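# Sort four items onto two counters using the counterweight lift

## Task

Put the bottle and the green drink can standing upright on the high counter, and put the blue capacitor and the wire spool standing upright on the low counter. The wall lift is unpowered: whichever of its two cars is heavier sinks and the other rises, so loading one car is how items change levels.

## Robot and tools

Robots: four identical i2rt Big YAM arms, arm1 to arm4. Each has six joints, a five-finger right hand and a wrist camera. arm1 and arm2 stand on the lower top (z=+0.350), arm3 and arm4 on the upper top (z=+1.150). Foot positions in metres: arm1 (+0.956, -0.856, +0.444), arm2 (+0.970, +0.859, +0.389), arm3 (-0.636, -0.689, +1.248), arm4 (-0.640, +0.681, +1.171). Each foot faces along its own +x. arm1 and arm2 are turned about 180 degrees, so they face -x; arm3 and arm4 face +x. Fixed room cameras are cam_high and cam_low; wrist cameras are arm1_cam_wrist to arm4_cam_wrist.

Frame: one shared scene frame, origin on the floor, +z up, metres. The hand point sits 0.045 m ahead of the palm. In its own axes, +z runs along straightened fingers, +y points out of the palm, and +x crosses the palm away from the thumb. Reach is about 1.07 m from the joint1 axis. With joints 1, 5 and 6 at zero and the hand level and forward, the palm is down and the thumb on the left.

Tool move: optional keys arm1..arm4 and cameras. A robot left out gets nothing new but may keep pushing toward an old target. Each robot's part can hold:
- joints: absolute targets by name, in radians for joint1_rad..joint6_rad. Ranges: joint1 -2.879..2.879 (turns about the foot, positive counter-clockwise from above); joint2 0..3.141 (shoulder, 0 = upper arm pointing back, positive lifts it forward); joint3 0..3.019 (elbow, 0 folded, positive opens); joint4 -1.692..1.57 (positive tips fingers up); joint5 -1.57..1.57 (positive swings hand to the arm's right); joint6 -2.094..2.094 (wrist roll, positive clockwise seen from behind). Hand keys, each a unitless -1..1 setting: hand_little, hand_ring, hand_middle, hand_index, hand_thumb_bend (+1 straight, -1 curled), hand_thumb_turn (+1 beside palm, -1 opposite the fingers), hand_force_limit (-1 about 0 N up to +1 = 10 N, 15 N for thumb motors), hand_speed (-0.96..1; near 0 speed at -1, full from +0.48).
- target: one list of seven numbers [x, y, z, qw, qx, qy, qz], an absolute hand pose in the scene frame, matching the printed hand line. The hand travels a straight path from its hand_target pose. With target, joints may only contain the hand_ keys.
- speed: peak path speed, 0.002..0.5 m/s (default 0.25); rotation capped at twice that in rad/s. Only valid with target.
- min_time_s: 0.1..8 s, a floor on how long this robot's joint moves take.
cameras: list of names, or ["all"]; [] gives none. A bare move with no action returns full state and all images.

All motions in one call begin together; all hand paths in a call finish together, paced by the slowest. Paths take 0.5 to 10 s and are cut off at 10 s; one action never exceeds 15 s. Paths ignore obstacles and other arms. Each step the commanded pose is clipped to within 100 mm and 20 degrees of the measured one; expect the hand to lag, drift, overshoot speed when nearly straight, and finish a centimetre or more off.

Other tools: wait {seconds 0..10, cameras}; zoom_image {camera, region [x0,y0,x1,y1] pixels from top-left, at most 504 each way}, only on cameras in the latest images; show_instructions {} shows the reference page; finished_scene {scene: current number}, irreversible, only when the goal holds without help.

Results: per-robot state. The move line reports done or the worst status per robot. Robots under "as last shown" weren't commanded; their omitted lines are unchanged. joint_status/hand_status words: off_target (stopped short, may still push), time_out (joints keep a nearby target and push on; on_its_own lists them, "held at" is a target not a reading; send the reported position to relax), not_followed (a safety check blocked the command; "joint command not followed" or "pose unreachable"; the robot may retry until given new targets). hand_stopped_by lists little, ring, middle, index, thumb_bend, thumb_turn as moving, target, force, stalled or fault. *_load_n are fingertip forces in N, positive pushing open; a lost grip shows as loads near zero. Joint torques include gravity and have fixed offsets; numbers 3 and 4 wrap at ±28 N m. Velocities "within noise" means the arm is still. MOTOR HOT appears at 85 °C; at 100 °C the arm goes limp for 30-60 s (limit_stop_at_motor_heat; resend targets afterwards).

Gripping: a finger motor moves only when its target changes by at least 0.002, stopping at target or when load hits the force limit, then locks (holds 15 N or more). To squeeze more, raise hand_force_limit and send a more-closed target; to release, send a more-open one. For gentle closing use hand_speed -0.94 or lower. Default start: force limit 0, hand_speed -0.8 (slow). With the thumb turned fully in, the hand wraps objects about 0.035-0.065 m thick, handles down to 0.025 m. A wrist bracket on the little-finger side can snag things.

Avoid: arms pressing each other (includes gripping another hand's fingers), hard hits on fixed or heavy things, dropping or releasing moving parts, pushing items out of the work area, long strained pushes that heat motors. Loose items may get a brief random nudge. Any refused call or stop cancels the later move, wait and finished_scene calls in that reply.

Each tool is called in YAML: its name, and indented under it one key for each argument.

Reference images:

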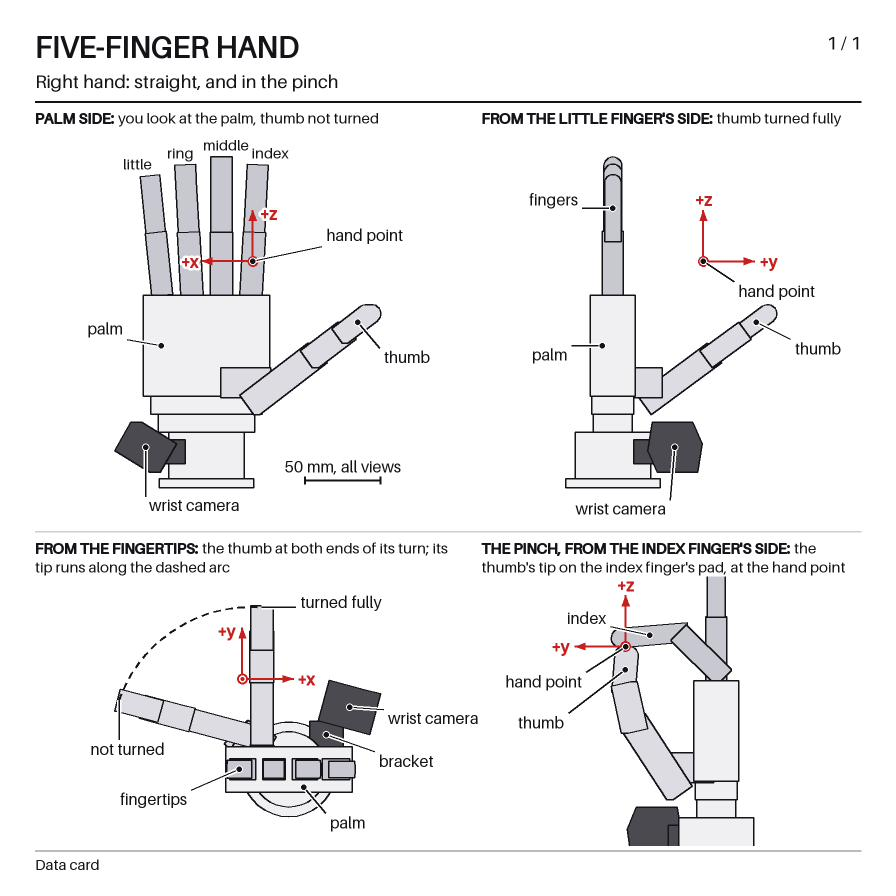

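## Session

move:

Scene clock: 0.00 s.
Joint torques (N m): no reading
Heat: arm1: hottest joint3_rad 30 °C; arm2: hottest joint5_rad 31 °C; arm3: hottest joint6_rad 30 °C; arm4: hottest joint5_rad 31 °C.
Joint velocities: within noise
arm1.joint_positions: joint1_rad=+0.959 joint2_rad=+0.617 joint3_rad=+1.492 joint4_rad=-1.536 joint5_rad=+0.000 joint6_rad=-1.200 hand_little=+1.000 hand_ring=+1.000 hand_middle=+1.000 hand_index=+1.000 hand_thumb_turn=+1.000 hand_thumb_bend=+1.000 hand_force_limit=+0.000 hand_speed=-0.800
arm1.joint_status: not commanded
arm1.hand_stopped_by: target,target,target,target,target,target
arm1.little_load_n: 0.0
arm1.ring_load_n: 0.0
arm1.middle_load_n: 0.0
arm1.index_load_n: 0.0
arm1.thumb_bend_load_n: 0.0
arm1.thumb_turn_load_n: 0.0
arm1.hand: x=+0.8037 y=-0.9651 z=+0.9366 quat_wxyz=(-0.349, -0.232, +0.869, -0.264) (m; scene frame)
arm1.hand_target: x=+0.8043 y=-0.9641 z=+0.9451 quat_wxyz=(-0.357, -0.231, +0.864, -0.270) (m; scene frame)
arm1.hand_status: not commanded
arm2.joint_positions: joint1_rad=-0.779 joint2_rad=+0.597 joint3_rad=+1.372 joint4_rad=-1.536 joint5_rad=+0.000 joint6_rad=-1.200 hand_little=+1.000 hand_ring=+1.000 hand_middle=+1.000 hand_index=+1.000 hand_thumb_turn=+1.000 hand_thumb_bend=+1.000 hand_force_limit=+0.000 hand_speed=-0.800
arm2.joint_status: not commanded
arm2.hand_stopped_by: target,target,target,target,target,target
arm2.little_load_n: 0.0
arm2.ring_load_n: 0.0
arm2.middle_load_n: 0.0
arm2.index_load_n: 0.0
arm2.thumb_bend_load_n: 0.0
arm2.thumb_turn_load_n: 0.0
arm2.hand: x=+0.8607 y=+1.0084 z=+0.8346 quat_wxyz=(+0.389, -0.465, -0.793, -0.063) (m; scene frame)
arm2.hand_target: x=+0.8613 y=+1.0079 z=+0.8421 quat_wxyz=(+0.397, -0.464, -0.789, -0.064) (m; scene frame)
arm2.hand_status: not commanded
arm3.joint_positions: joint1_rad=-1.091 joint2_rad=+0.603 joint3_rad=+1.333 joint4_rad=-1.536 joint5_rad=+0.000 joint6_rad=-1.200 hand_little=+1.000 hand_ring=+1.000 hand_middle=+1.000 hand_index=+1.000 hand_thumb_turn=+1.000 hand_thumb_bend=+1.000 hand_force_limit=+0.000 hand_speed=-0.800
arm3.joint_status: not commanded
arm3.hand_stopped_by: target,target,target,target,target,target
arm3.little_load_n: 0.0
arm3.ring_load_n: 0.0
arm3.middle_load_n: 0.0
arm3.index_load_n: 0.0
arm3.thumb_bend_load_n: 0.0
arm3.thumb_turn_load_n: 0.0
arm3.hand: x=-0.6017 y=-0.8729 z=+1.6759 quat_wxyz=(+0.142, +0.674, -0.637, +0.346) (m; scene frame)
arm3.hand_target: x=-0.6014 y=-0.8737 z=+1.6858 quat_wxyz=(+0.147, +0.670, -0.634, +0.357) (m; scene frame)
arm3.hand_status: not commanded
arm4.joint_positions: joint1_rad=-0.843 joint2_rad=+0.620 joint3_rad=+1.327 joint4_rad=-1.536 joint5_rad=+0.000 joint6_rad=-1.200 hand_little=+1.000 hand_ring=+1.000 hand_middle=+1.000 hand_index=+1.000 hand_thumb_turn=+1.000 hand_thumb_bend=+1.000 hand_force_limit=+0.000 hand_speed=-0.800
arm4.joint_status: not commanded
arm4.hand_stopped_by: target,target,target,target,target,target
arm4.little_load_n: 0.0
arm4.ring_load_n: 0.0
arm4.middle_load_n: 0.0
arm4.index_load_n: 0.0
arm4.thumb_bend_load_n: 0.0
arm4.thumb_turn_load_n: 0.0
arm4.hand: x=-0.5356 y=+0.5265 z=+1.5958 quat_wxyz=(+0.063, +0.793, -0.484, +0.364) (m; scene frame)
arm4.hand_target: x=-0.5355 y=+0.5264 z=+1.6047 quat_wxyz=(+0.065, +0.790, -0.481, +0.375) (m; scene frame)
arm4.hand_status: not commanded
pictures: arm1_cam_wrist, arm2_cam_wrist, arm3_cam_wrist, arm4_cam_wrist, cam_high, cam_low
Images, in order (width x height): arm1_cam_wrist 616x616, arm2_cam_wrist 616x616, arm3_cam_wrist 616x616, arm4_cam_wrist 616x616, cam_high 672x504, cam_low 672x504.

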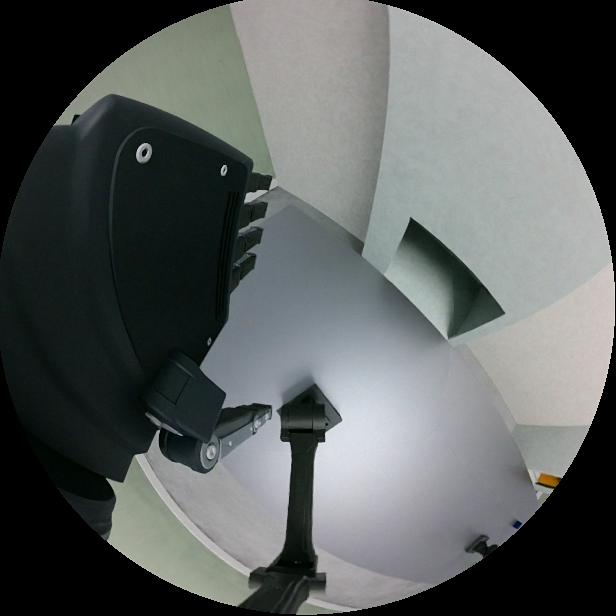

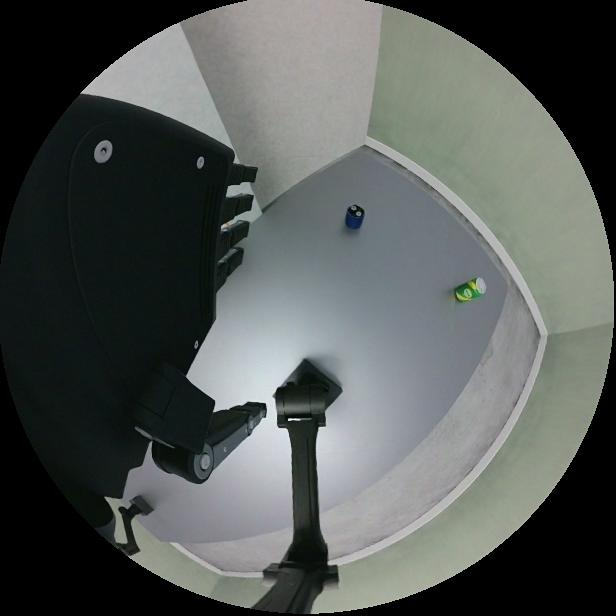

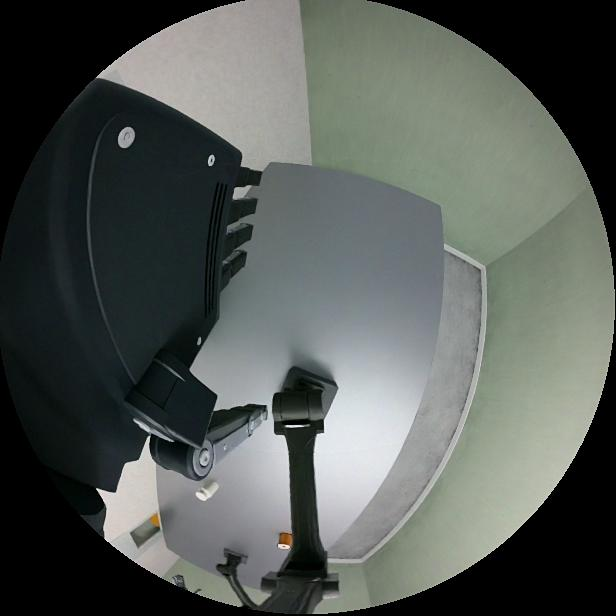

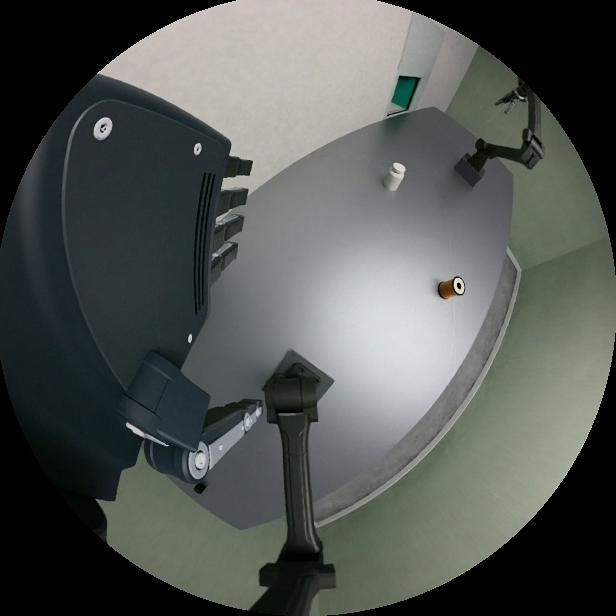

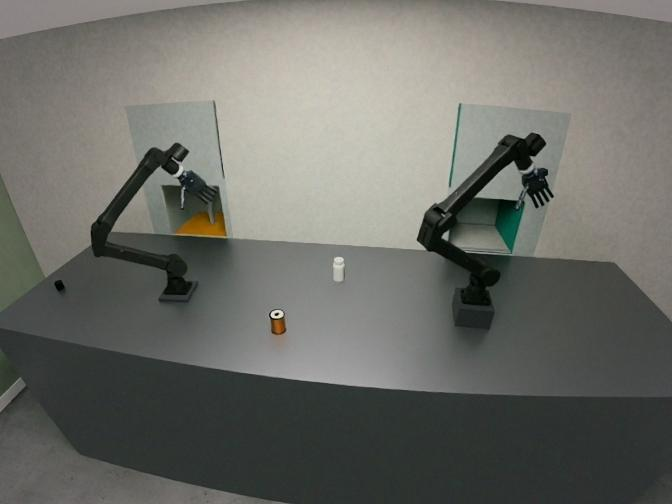

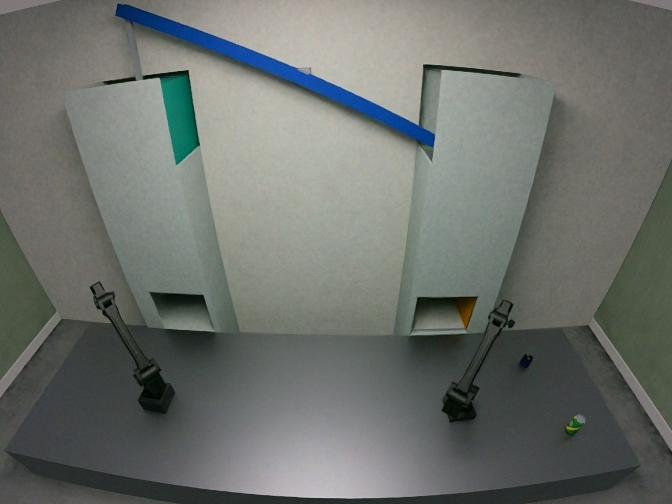

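zoom_image:
  camera: "cam_high"
  region: [0, 80, 340, 340]

zoom_image:
  camera: "cam_high"
  region: [340, 80, 671, 340]

zoom_image:
  camera: "cam_low"
  region: [340, 240, 671, 500]

zoom_image:
  camera: "cam_low"
  region: [40, 0, 440, 340]

Scaled by 1.482.

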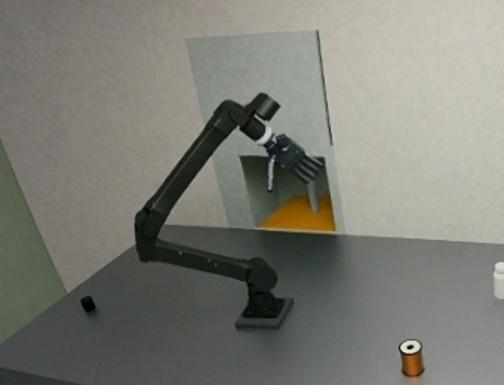

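Scaled by 1.523.

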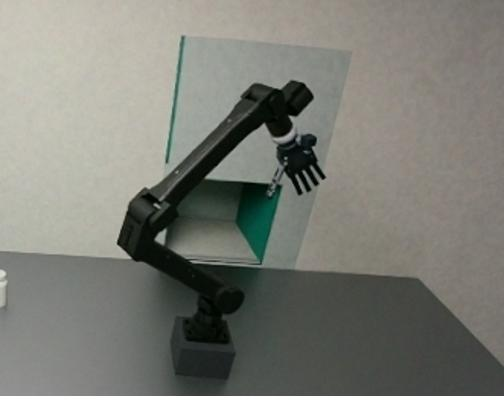

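Scaled by 1.523.

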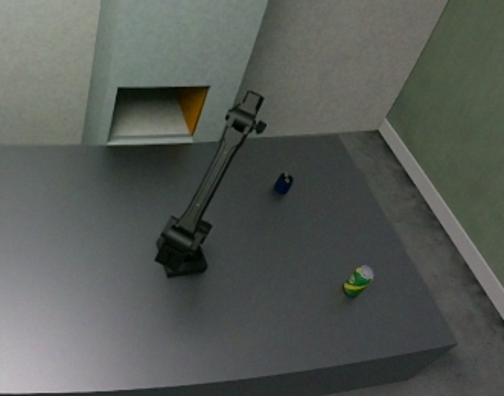

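Scaled by 1.260.

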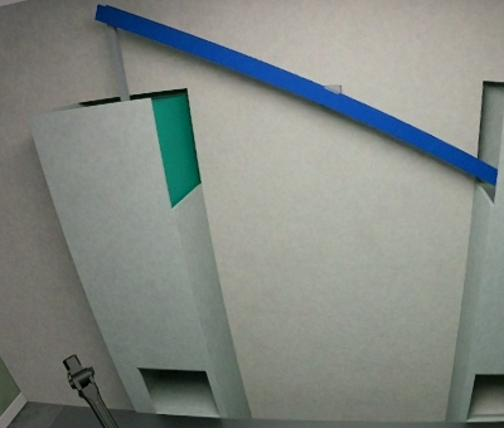

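move:
  arm1: {"target":[0.55,-0.86,0.68,0.7071,0,-0.7071,0]}
  arm2: {"target":[0.55,0.86,0.65,0.7071,0,-0.7071,0]}
  arm3: {"target":[-0.28,-0.85,1.45,0,0.7071,0,0.7071]}
  arm4: {"joints":{"joint1_rad":1.45}}
  cameras: ["all"]

Scene clock: 12.90 s.
Joint torques (N m): arm1=[1.61 -2.84 9.03 2.88 0.15 -0.15] | arm2=[0.32 -1.32 7.35 2.8 -0.19 -0.29] | arm3=[2.02 0.44 7.1 2.91 -0.18 0.01] | arm4=[0.85 0.26 7.76 1.65 -0.1 0.02]
Heat: arm1: hottest joint3_rad 31 °C; arm2: hottest joint5_rad 30 °C; arm3: hottest joint6_rad 30 °C; arm4: hottest joint5_rad 31 °C.
move: arm1 off_target; arm2 done; arm3 done; arm4 done
Joint velocities: within noise
arm1.joint_positions: joint1_rad=+0.377 joint2_rad=+0.792 joint3_rad=+0.322 joint4_rad=+0.492 joint5_rad=+0.301 joint6_rad=-1.566 hand_little=+1.000 hand_ring=+1.000 hand_middle=+1.000 hand_index=+1.000 hand_thumb_turn=+1.000 hand_thumb_bend=+1.000 hand_force_limit=+0.000 hand_speed=-0.800
arm1.joint_status: not commanded
arm1.hand_stopped_by: target,target,target,target,target,target
arm1.little_load_n: 0.0
arm1.ring_load_n: 0.0
arm1.middle_load_n: 0.0
arm1.index_load_n: 0.0
arm1.thumb_bend_load_n: 0.0
arm1.thumb_turn_load_n: 0.0
arm1.hand: x=+0.5489 y=-0.8667 z=+0.6881 quat_wxyz=(-0.710, +0.000, +0.704, -0.011) (m; scene frame)
arm1.hand_target: x=+0.5502 y=-0.8601 z=+0.6801 quat_wxyz=(-0.707, +0.000, +0.707, +0.000) (m; scene frame)
arm1.hand_status: off_target (0.011 m and 1.4 deg from the pose sent, 0.376 m and 61.2 deg at the start)
arm2.joint_positions: joint1_rad=+0.184 joint2_rad=+0.808 joint3_rad=+0.398 joint4_rad=+0.421 joint5_rad=+0.263 joint6_rad=-1.560 hand_little=+1.000 hand_ring=+1.000 hand_middle=+1.000 hand_index=+1.000 hand_thumb_turn=+1.000 hand_thumb_bend=+1.000 hand_force_limit=+0.000 hand_speed=-0.800
arm2.joint_status: not commanded
arm2.hand_stopped_by: target,target,target,target,target,target
arm2.little_load_n: 0.0
arm2.ring_load_n: 0.0
arm2.middle_load_n: 0.0
arm2.index_load_n: 0.0
arm2.thumb_bend_load_n: 0.0
arm2.thumb_turn_load_n: 0.0
arm2.hand: x=+0.5495 y=+0.8549 z=+0.6590 quat_wxyz=(+0.710, -0.002, -0.704, +0.008) (m; scene frame)
arm2.hand_target: x=+0.5502 y=+0.8600 z=+0.6501 quat_wxyz=(+0.707, +0.000, -0.707, +0.000) (m; scene frame)
arm2.hand_status: done (0.010 m and 1.1 deg from the pose sent, 0.391 m and 66.7 deg at the start)
arm3.joint_positions: joint1_rad=-0.494 joint2_rad=+0.762 joint3_rad=+0.189 joint4_rad=+0.557 joint5_rad=-0.553 joint6_rad=-1.564 hand_little=+1.000 hand_ring=+1.000 hand_middle=+1.000 hand_index=+1.000 hand_thumb_turn=+1.000 hand_thumb_bend=+1.000 hand_force_limit=+0.000 hand_speed=-0.800
arm3.joint_status: not commanded
arm3.hand_stopped_by: target,target,target,target,target,target
arm3.little_load_n: 0.0
arm3.ring_load_n: 0.0
arm3.middle_load_n: 0.0
arm3.index_load_n: 0.0
arm3.thumb_bend_load_n: 0.0
arm3.thumb_turn_load_n: 0.0
arm3.hand: x=-0.2799 y=-0.8472 z=+1.4471 quat_wxyz=(-0.006, +0.712, -0.003, +0.702) (m; scene frame)
arm3.hand_target: x=-0.2800 y=-0.8499 z=+1.4500 quat_wxyz=(+0.000, +0.707, +0.000, +0.707) (m; scene frame)
arm3.hand_status: done (0.004 m and 1.0 deg from the pose sent, 0.394 m and 87.7 deg at the start)
arm4.joint_positions: joint1_rad=+1.440 joint2_rad=+0.620 joint3_rad=+1.327 joint4_rad=-1.536 joint5_rad=+0.000 joint6_rad=-1.200 hand_little=+1.000 hand_ring=+1.000 hand_middle=+1.000 hand_index=+1.000 hand_thumb_turn=+1.000 hand_thumb_bend=+1.000 hand_force_limit=+0.000 hand_speed=-0.800
arm4.joint_status: all done
arm4.hand_stopped_by: target,target,target,target,target,target
arm4.little_load_n: 0.0
arm4.ring_load_n: 0.0
arm4.middle_load_n: 0.0
arm4.index_load_n: 0.0
arm4.thumb_bend_load_n: 0.0
arm4.thumb_turn_load_n: 0.0
arm4.hand: x=-0.5987 y=+0.8714 z=+1.5921 quat_wxyz=(-0.291, +0.772, +0.525, +0.209) (m; scene frame)
arm4.hand_target: x=-0.6007 y=+0.8722 z=+1.6010 quat_wxyz=(-0.301, +0.766, +0.527, +0.214) (m; scene frame)
arm4.hand_status: not commanded
pictures: arm1_cam_wrist, arm2_cam_wrist, arm3_cam_wrist, arm4_cam_wrist, cam_high, cam_low
Images, in order (width x height): arm1_cam_wrist 616x616, arm2_cam_wrist 616x616, arm3_cam_wrist 616x616, arm4_cam_wrist 616x616, cam_high 672x504, cam_low 672x504.

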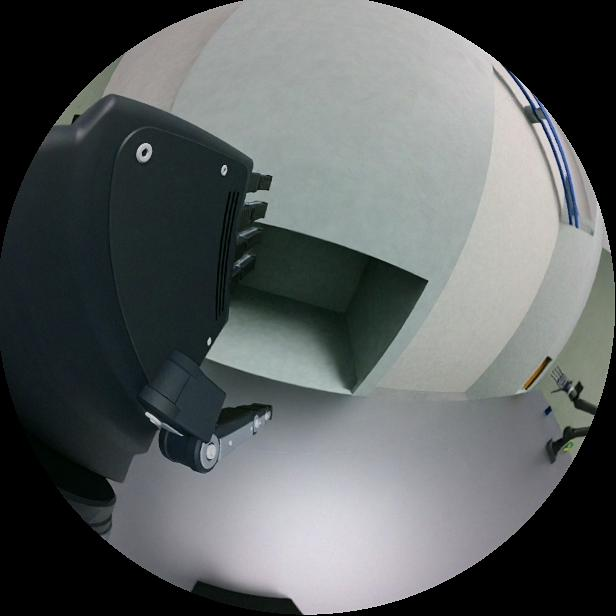

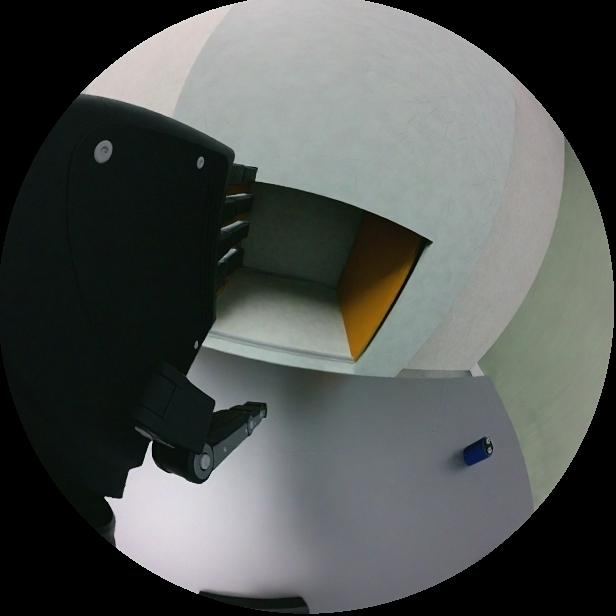

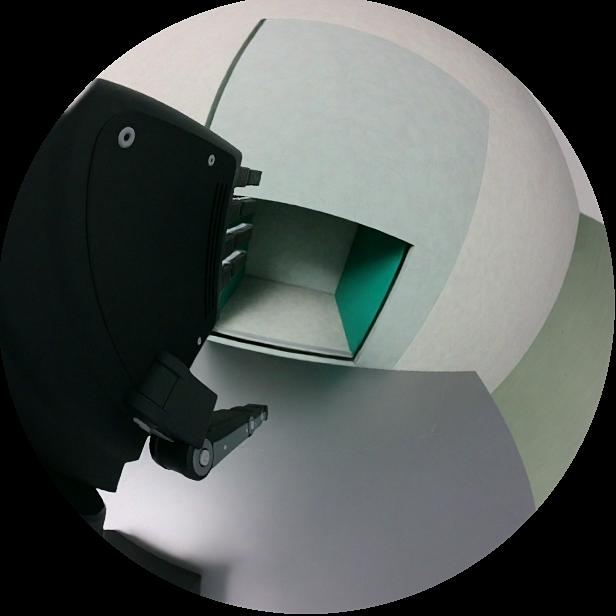

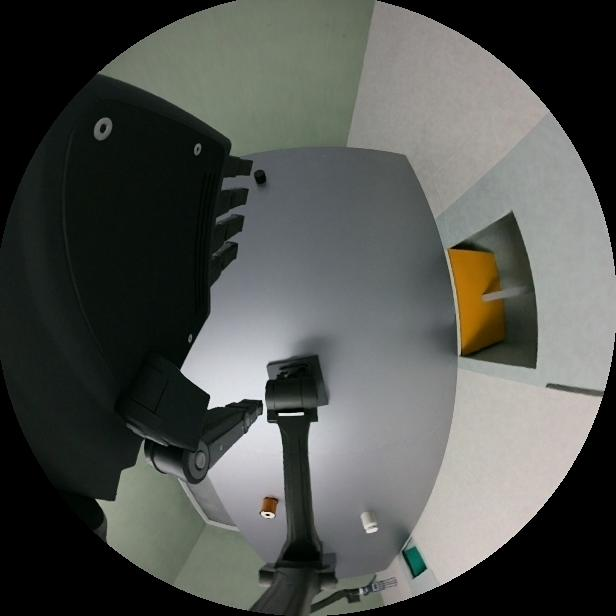

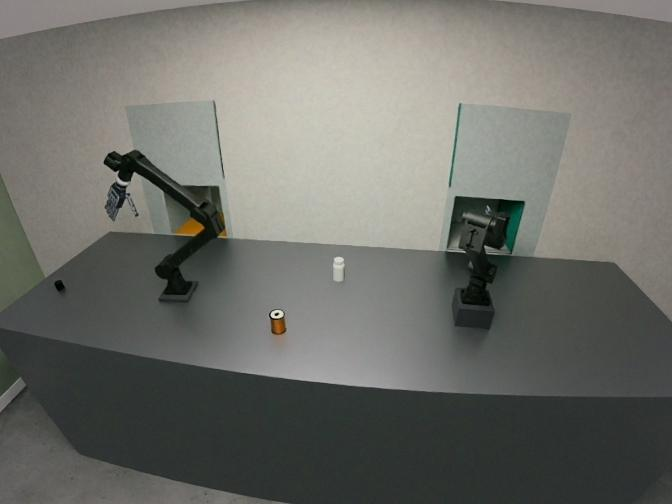

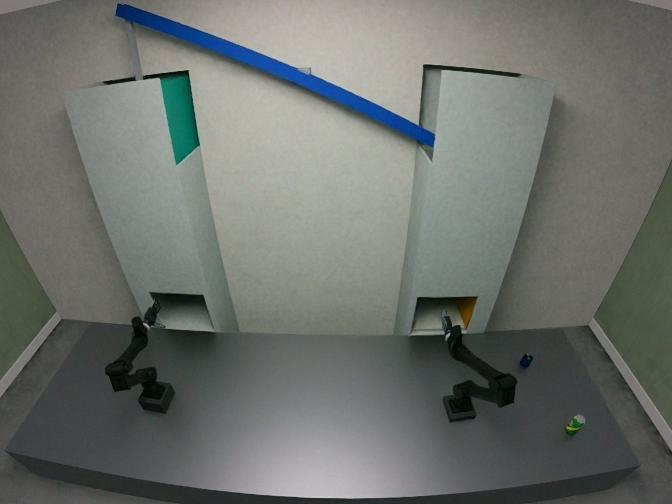

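move:
  arm2: {"joints":{"joint1_rad":-1.9}}
  arm3: {"joints":{"joint1_rad":1.6}}
  arm4: {"target":[-0.70,1.22,1.38,-0.2705,0.6535,0.6535,0.2705]}
  cameras: ["arm2_cam_wrist","arm3_cam_wrist","arm4_cam_wrist"]

Scene clock: 18.63 s.
Joint torques (N m): arm1=[1.44 -2.37 9.09 2.76 0.13 -0.12] | arm2=[0.5 -0.79 7.43 2.7 -0.13 -0.25] | arm3=[3.31 0.21 7.05 2.95 -0.12 0] | arm4=[0.56 -12.75 10.52 2.04 0.07 -0.09]
Heat: arm1: hottest joint3_rad 31 °C; arm2: hottest joint5_rad 30 °C; arm3: hottest joint6_rad 30 °C; arm4: hottest joint5_rad 31 °C.
move: arm2 done; arm3 done; arm4 off_target
Joint velocities: within noise
arm1: as last shown
arm1.ring_load_n: -0.5
arm2.joint_positions: joint1_rad=-1.888 joint2_rad=+0.810 joint3_rad=+0.398 joint4_rad=+0.421 joint5_rad=+0.262 joint6_rad=-1.561 hand_little=+1.000 hand_ring=+1.000 hand_middle=+1.000 hand_index=+1.000 hand_thumb_turn=+1.000 hand_thumb_bend=+1.000 hand_force_limit=+0.000 hand_speed=-0.800
arm2.joint_status: all done
arm2.hand_stopped_by: target,target,target,target,target,target
arm2.little_load_n: 0.0
arm2.ring_load_n: 0.0
arm2.middle_load_n: 0.0
arm2.index_load_n: 0.0
arm2.thumb_bend_load_n: 0.0
arm2.thumb_turn_load_n: 0.0
arm2.hand: x=+1.1680 y=+1.2303 z=+0.6586 quat_wxyz=(+0.368, -0.606, -0.358, -0.607) (m; scene frame)
arm2.hand_target: x=+1.1720 y=+1.2269 z=+0.6504 quat_wxyz=(+0.360, -0.608, -0.360, -0.609) (m; scene frame)
arm2.hand_status: not commanded
arm3.joint_positions: joint1_rad=+1.593 joint2_rad=+0.762 joint3_rad=+0.189 joint4_rad=+0.557 joint5_rad=-0.555 joint6_rad=-1.564 hand_little=+1.000 hand_ring=+1.000 hand_middle=+1.000 hand_index=+1.000 hand_thumb_turn=+1.000 hand_thumb_bend=+1.000 hand_force_limit=+0.000 hand_speed=-0.800
arm3.joint_status: all done
arm3.hand_stopped_by: target,target,target,target,target,target
arm3.little_load_n: 0.0
arm3.ring_load_n: 0.0
arm3.middle_load_n: 0.0
arm3.index_load_n: 0.0
arm3.thumb_bend_load_n: 0.0
arm3.thumb_turn_load_n: 0.0
arm3.hand: x=-0.6741 y=-0.3013 z=+1.4455 quat_wxyz=(-0.610, +0.362, +0.614, +0.346) (m; scene frame)
arm3.hand_target: x=-0.6770 y=-0.3005 z=+1.4484 quat_wxyz=(-0.614, +0.353, +0.614, +0.349) (m; scene frame)
arm3.hand_status: not commanded
arm4.joint_positions: joint1_rad=+1.712 joint2_rad=+1.359 joint3_rad=+1.088 joint4_rad=-0.574 joint5_rad=+0.180 joint6_rad=-1.361 hand_little=+1.000 hand_ring=+1.000 hand_middle=+1.000 hand_index=+1.000 hand_thumb_turn=+1.000 hand_thumb_bend=+1.000 hand_force_limit=+0.000 hand_speed=-0.800
arm4.joint_status: not commanded
arm4.hand_stopped_by: target,target,target,target,target,target
arm4.little_load_n: 0.0
arm4.ring_load_n: 0.0
arm4.middle_load_n: 0.0
arm4.index_load_n: 0.0
arm4.thumb_bend_load_n: 0.0
arm4.thumb_turn_load_n: 0.0
arm4.hand: x=-0.6920 y=+1.2020 z=+1.3591 quat_wxyz=(-0.250, +0.663, +0.656, +0.258) (m; scene frame)
arm4.hand_target: x=-0.6999 y=+1.2187 z=+1.3804 quat_wxyz=(-0.271, +0.653, +0.653, +0.270) (m; scene frame)
arm4.hand_status: off_target (0.029 m and 2.9 deg from the pose sent, 0.420 m and 21.4 deg at the start)
pictures: arm2_cam_wrist, arm3_cam_wrist, arm4_cam_wrist
Images, in order (width x height): arm2_cam_wrist 616x616, arm3_cam_wrist 616x616, arm4_cam_wrist 616x616.

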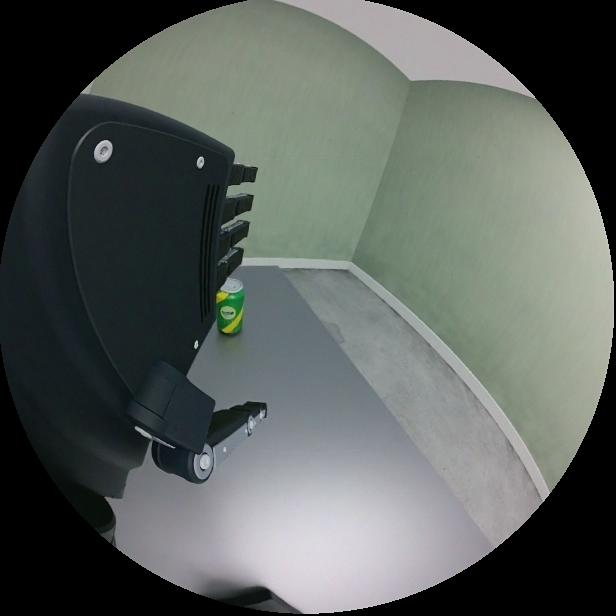

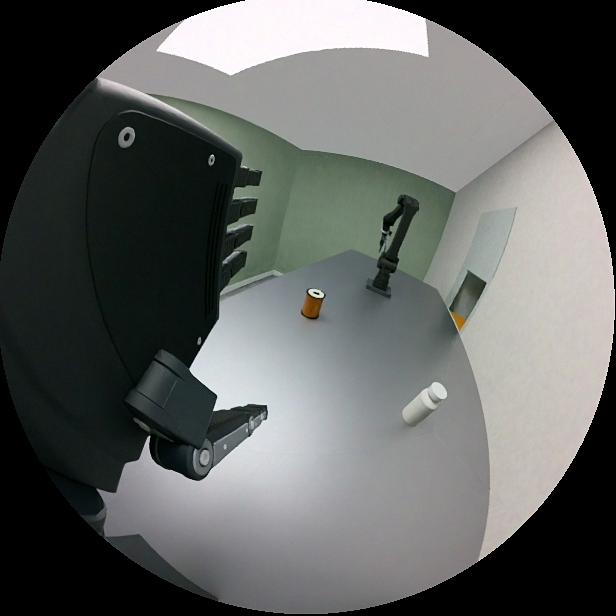

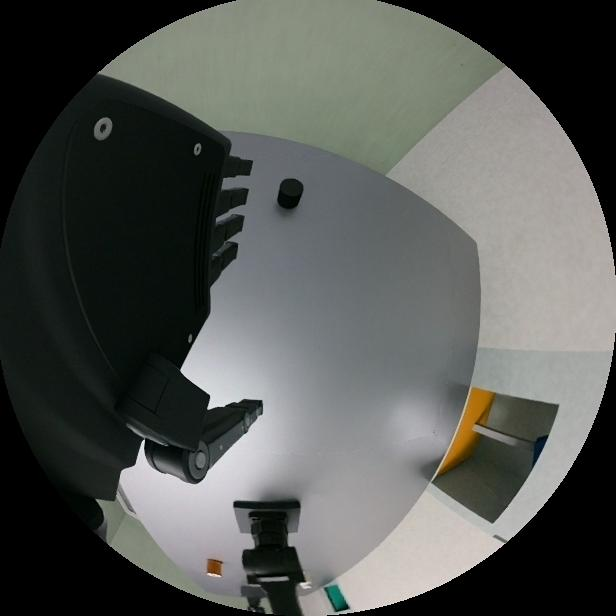

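zoom_image:
  camera: "arm3_cam_wrist"
  region: [260, 250, 460, 450]

zoom_image:
  camera: "arm4_cam_wrist"
  region: [220, 120, 380, 280]

zoom_image:
  camera: "arm2_cam_wrist"
  region: [180, 220, 340, 380]

Scaled by 2.520 from the camera's 616x616 image, which has a finer 880x880 frame.

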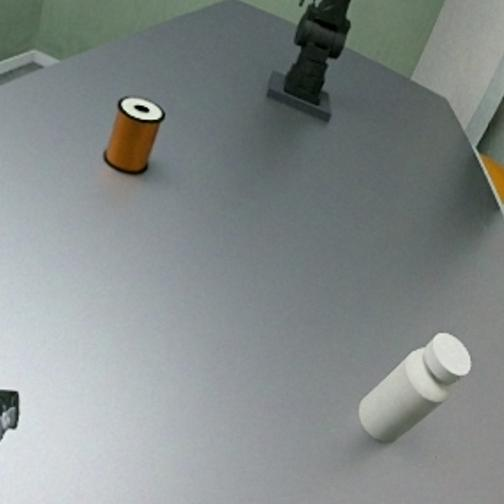

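Scaled by 3.150 from the camera's 616x616 image, which has a finer 880x880 frame.

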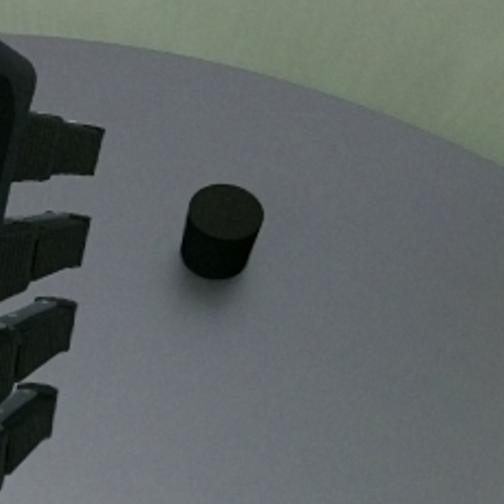

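Scaled by 3.150 from the camera's 616x616 image, which has a finer 880x880 frame.

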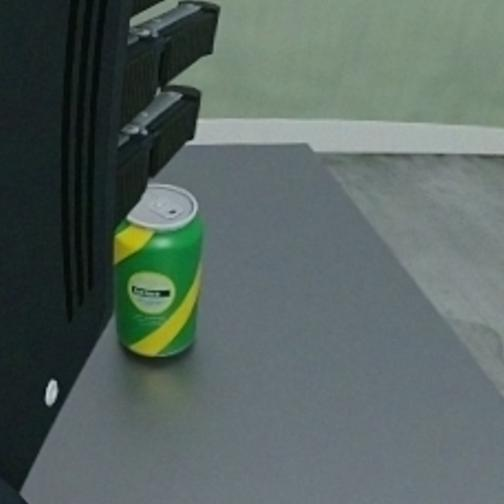

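move:
  arm2: {"target":[1.132,1.34,0.43,-0.4206,0.5684,0.4206,0.5684],"joints":{"hand_thumb_turn":-1}}
  arm3: {"target":[-0.76,-0.06,1.22,-0.5476,0.4473,0.5476,0.4473],"joints":{"hand_thumb_turn":-1}}
  arm4: {"target":[-0.706,1.245,1.22,-0.5312,0.4667,0.5312,0.4667],"joints":{"hand_thumb_turn":-1}}
  cameras: ["arm2_cam_wrist","arm3_cam_wrist","arm4_cam_wrist"]

Scene clock: 30.33 s.
Joint torques (N m): arm1=[1.73 -2.43 9.03 2.63 0.12 -0.13] | arm2=[1.73 -8.59 2.62 2.77 -0.15 -0.21] | arm3=[3.25 -14.04 4.26 2.5 0.09 -0.03] | arm4=[-0.09 -13.04 3.37 2.61 -0.17 0.02]
Heat: arm1: hottest joint3_rad 31 °C; arm2: hottest joint5_rad 30 °C; arm3: hottest joint6_rad 30 °C; arm4: hottest joint1_rad 30 °C.
move: arm2 done; arm3 done; arm4 done
Joint velocities: within noise
arm1: as last shown
arm2.joint_positions: joint1_rad=-1.820 joint2_rad=+1.947 joint3_rad=+0.410 joint4_rad=+1.525 joint5_rad=+0.150 joint6_rad=-1.567 hand_little=+1.000 hand_ring=+1.000 hand_middle=+1.000 hand_index=+1.000 hand_thumb_turn=-1.000 hand_thumb_bend=+1.000 hand_force_limit=+0.000 hand_speed=-0.800
arm2.joint_status: all done
arm2.hand_stopped_by: target,target,target,target,target,target
arm2.little_load_n: 0.0
arm2.ring_load_n: 0.0
arm2.middle_load_n: 0.0
arm2.index_load_n: 0.0
arm2.thumb_bend_load_n: 0.0
arm2.thumb_turn_load_n: 0.0
arm2.hand: x=+1.1367 y=+1.3323 z=+0.4309 quat_wxyz=(+0.414, -0.575, -0.419, -0.567) (m; scene frame)
arm2.hand_target: x=+1.1320 y=+1.3398 z=+0.4300 quat_wxyz=(+0.421, -0.569, -0.420, -0.568) (m; scene frame)
arm2.hand_status: done (0.009 m and 1.1 deg from the pose sent, 0.256 m and 11.2 deg at the start)
arm3.joint_positions: joint1_rad=+1.947 joint2_rad=+2.243 joint3_rad=+0.828 joint4_rad=+1.397 joint5_rad=+0.123 joint6_rad=-1.566 hand_little=+1.000 hand_ring=+1.000 hand_middle=+1.000 hand_index=+1.000 hand_thumb_turn=-1.000 hand_thumb_bend=+1.000 hand_force_limit=+0.000 hand_speed=-0.800
arm3.joint_status: all done
arm3.hand_stopped_by: target,target,target,target,target,target
arm3.little_load_n: 0.0
arm3.ring_load_n: 0.0
arm3.middle_load_n: 0.0
arm3.index_load_n: 0.0
arm3.thumb_bend_load_n: 0.0
arm3.thumb_turn_load_n: 0.5
arm3.hand: x=-0.7552 y=-0.0664 z=+1.2170 quat_wxyz=(-0.542, +0.454, +0.552, +0.442) (m; scene frame)
arm3.hand_target: x=-0.7600 y=-0.0603 z=+1.2199 quat_wxyz=(-0.548, +0.448, +0.548, +0.447) (m; scene frame)
arm3.hand_status: done (0.009 m and 1.3 deg from the pose sent, 0.341 m and 18.5 deg at the start)
arm4.joint_positions: joint1_rad=+1.719 joint2_rad=+1.929 joint3_rad=+0.570 joint4_rad=+1.363 joint5_rad=+0.141 joint6_rad=-1.562 hand_little=+1.000 hand_ring=+1.000 hand_middle=+1.000 hand_index=+1.000 hand_thumb_turn=-1.000 hand_thumb_bend=+1.000 hand_force_limit=+0.000 hand_speed=-0.800
arm4.joint_status: all done
arm4.hand_stopped_by: target,target,target,target,target,target
arm4.little_load_n: 0.0
arm4.ring_load_n: 0.0
arm4.middle_load_n: 0.0
arm4.index_load_n: 0.0
arm4.thumb_bend_load_n: 0.0
arm4.thumb_turn_load_n: 0.0
arm4.hand: x=-0.7045 y=+1.2414 z=+1.2230 quat_wxyz=(-0.529, +0.468, +0.533, +0.467) (m; scene frame)
arm4.hand_target: x=-0.7060 y=+1.2449 z=+1.2200 quat_wxyz=(-0.531, +0.467, +0.531, +0.467) (m; scene frame)
arm4.hand_status: done (0.005 m and 0.4 deg from the pose sent, 0.146 m and 48.5 deg at the start)
pictures: arm2_cam_wrist, arm3_cam_wrist, arm4_cam_wrist
Images, in order (width x height): arm2_cam_wrist 616x616, arm3_cam_wrist 616x616, arm4_cam_wrist 616x616.

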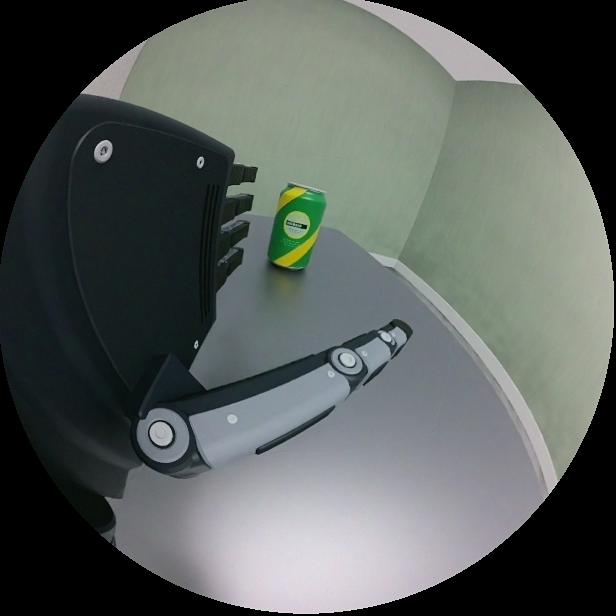

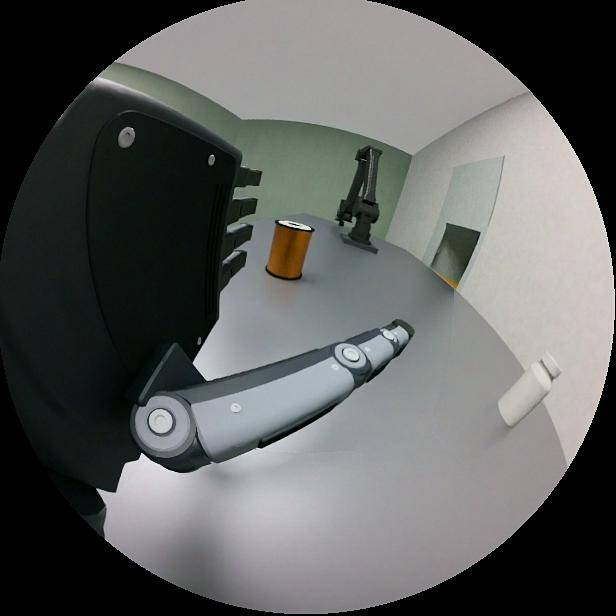

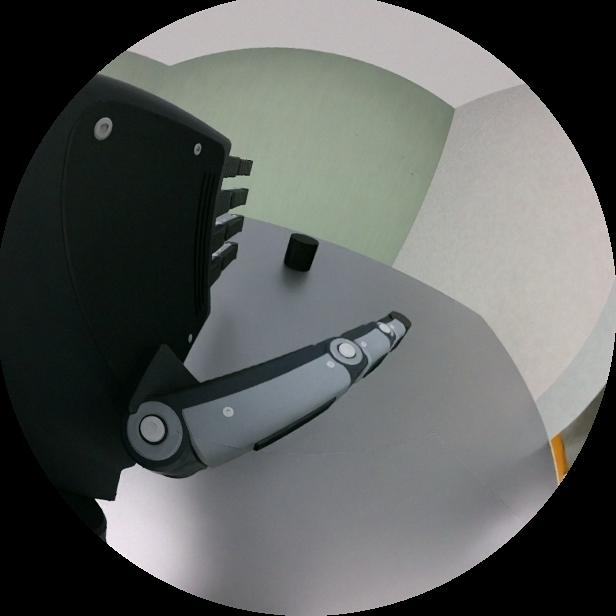

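move:
  arm2: {"target":[1.161,1.436,0.405,-0.4206,0.5684,0.4206,0.5684]}
  arm3: {"target":[-0.782,0.017,1.19,-0.5476,0.4473,0.5476,0.4473]}
  arm4: {"target":[-0.707,1.346,1.185,-0.5312,0.4667,0.5312,0.4667]}
  cameras: ["arm2_cam_wrist","arm3_cam_wrist","arm4_cam_wrist"]

Scene clock: 35.67 s.
Joint torques (N m): arm1=[1.73 -2.32 9.03 2.71 0.13 -0.13] | arm2=[-0.44 -12.22 4.19 1.68 -0.11 -0.15] | arm3=[2.61 -16.5 5.44 1.51 -0.16 -0.03] | arm4=[-0.67 -16.5 4.75 1.65 -0.18 0.02]
Heat: arm1: hottest joint3_rad 31 °C; arm2: hottest joint5_rad 30 °C; arm3: hottest joint6_rad 30 °C; arm4: hottest joint5_rad 30 °C.
move: arm2 off_target; arm3 done; arm4 off_target
Joint velocities: within noise
arm1: as last shown
arm1.ring_load_n: 0.0
arm2.joint_positions: joint1_rad=-1.832 joint2_rad=+2.078 joint3_rad=+0.690 joint4_rad=+1.402 joint5_rad=+0.116 joint6_rad=-1.567 hand_little=+1.000 hand_ring=+1.000 hand_middle=+1.000 hand_index=+1.000 hand_thumb_turn=-1.000 hand_thumb_bend=+1.000 hand_force_limit=+0.000 hand_speed=-0.800
arm2.joint_status: not commanded
arm2.hand_stopped_by: target,target,target,target,target,target
arm2.little_load_n: 0.0
arm2.ring_load_n: 0.0
arm2.middle_load_n: 0.0
arm2.index_load_n: 0.0
arm2.thumb_bend_load_n: 0.0
arm2.thumb_turn_load_n: 0.5
arm2.hand: x=+1.1538 y=+1.4312 z=+0.4147 quat_wxyz=(+0.427, -0.564, -0.418, -0.570) (m; scene frame)
arm2.hand_target: x=+1.1609 y=+1.4355 z=+0.4051 quat_wxyz=(+0.421, -0.569, -0.420, -0.568) (m; scene frame)
arm2.hand_status: off_target (0.013 m and 1.0 deg from the pose sent, 0.110 m and 1.1 deg at the start)
arm3.joint_positions: joint1_rad=+1.947 joint2_rad=+2.376 joint3_rad=+1.089 joint4_rad=+1.288 joint5_rad=+0.122 joint6_rad=-1.566 hand_little=+1.000 hand_ring=+1.000 hand_middle=+1.000 hand_index=+1.000 hand_thumb_turn=-1.000 hand_thumb_bend=+1.000 hand_force_limit=+0.000 hand_speed=-0.800
arm3.joint_status: not commanded
arm3.hand_stopped_by: target,target,target,target,target,target
arm3.little_load_n: 0.0
arm3.ring_load_n: 0.0
arm3.middle_load_n: 0.0
arm3.index_load_n: 0.0
arm3.thumb_bend_load_n: 0.0
arm3.thumb_turn_load_n: 0.0
arm3.hand: x=-0.7806 y=+0.0090 z=+1.1919 quat_wxyz=(-0.548, +0.450, +0.547, +0.446) (m; scene frame)
arm3.hand_target: x=-0.7820 y=+0.0167 z=+1.1901 quat_wxyz=(-0.548, +0.447, +0.548, +0.447) (m; scene frame)
arm3.hand_status: done (0.008 m and 0.3 deg from the pose sent, 0.092 m and 1.2 deg at the start)
arm4.joint_positions: joint1_rad=+1.673 joint2_rad=+2.117 joint3_rad=+0.858 joint4_rad=+1.277 joint5_rad=+0.087 joint6_rad=-1.562 hand_little=+1.000 hand_ring=+1.000 hand_middle=+1.000 hand_index=+1.000 hand_thumb_turn=-1.000 hand_thumb_bend=+1.000 hand_force_limit=+0.000 hand_speed=-0.800
arm4.joint_status: not commanded
arm4.hand_stopped_by: target,target,target,target,target,target
arm4.little_load_n: 0.0
arm4.ring_load_n: 0.0
arm4.middle_load_n: 0.5
arm4.index_load_n: 0.0
arm4.thumb_bend_load_n: 0.0
arm4.thumb_turn_load_n: 0.0
arm4.hand: x=-0.7105 y=+1.3389 z=+1.1933 quat_wxyz=(-0.535, +0.463, +0.531, +0.467) (m; scene frame)
arm4.hand_target: x=-0.7070 y=+1.3455 z=+1.1852 quat_wxyz=(-0.531, +0.467, +0.531, +0.467) (m; scene frame)
arm4.hand_status: off_target (0.011 m and 0.6 deg from the pose sent, 0.111 m and 0.4 deg at the start)
pictures: arm2_cam_wrist, arm3_cam_wrist, arm4_cam_wrist
Images, in order (width x height): arm2_cam_wrist 616x616, arm3_cam_wrist 616x616, arm4_cam_wrist 616x616.

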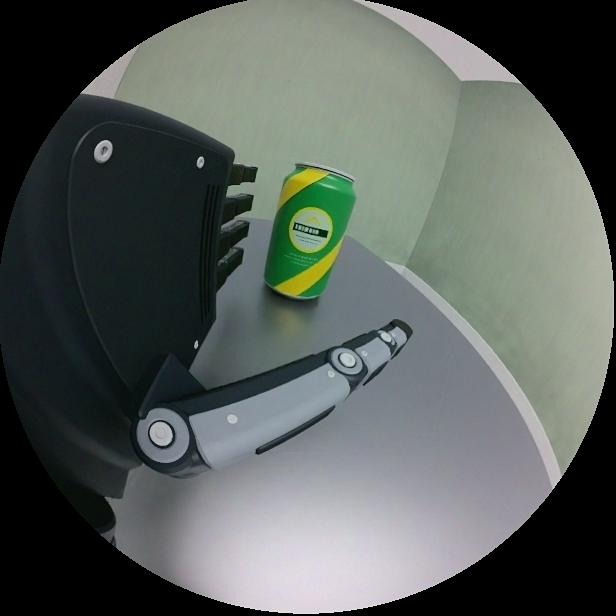

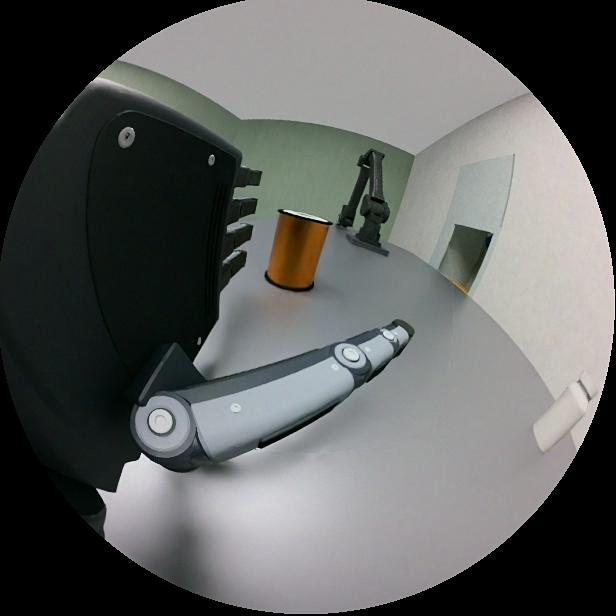

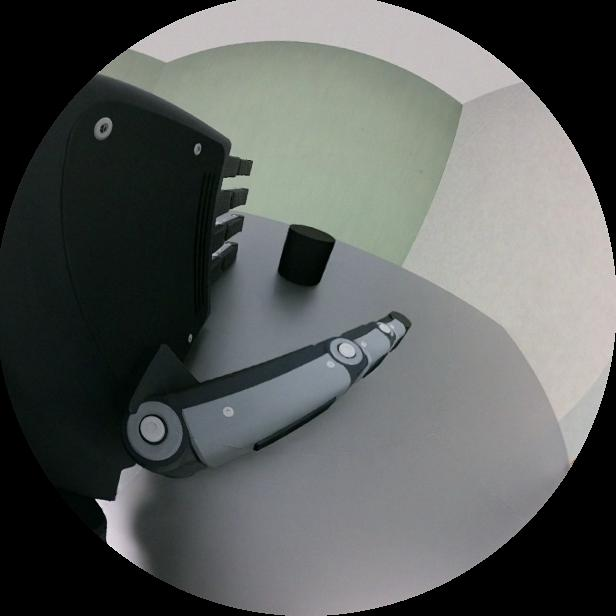

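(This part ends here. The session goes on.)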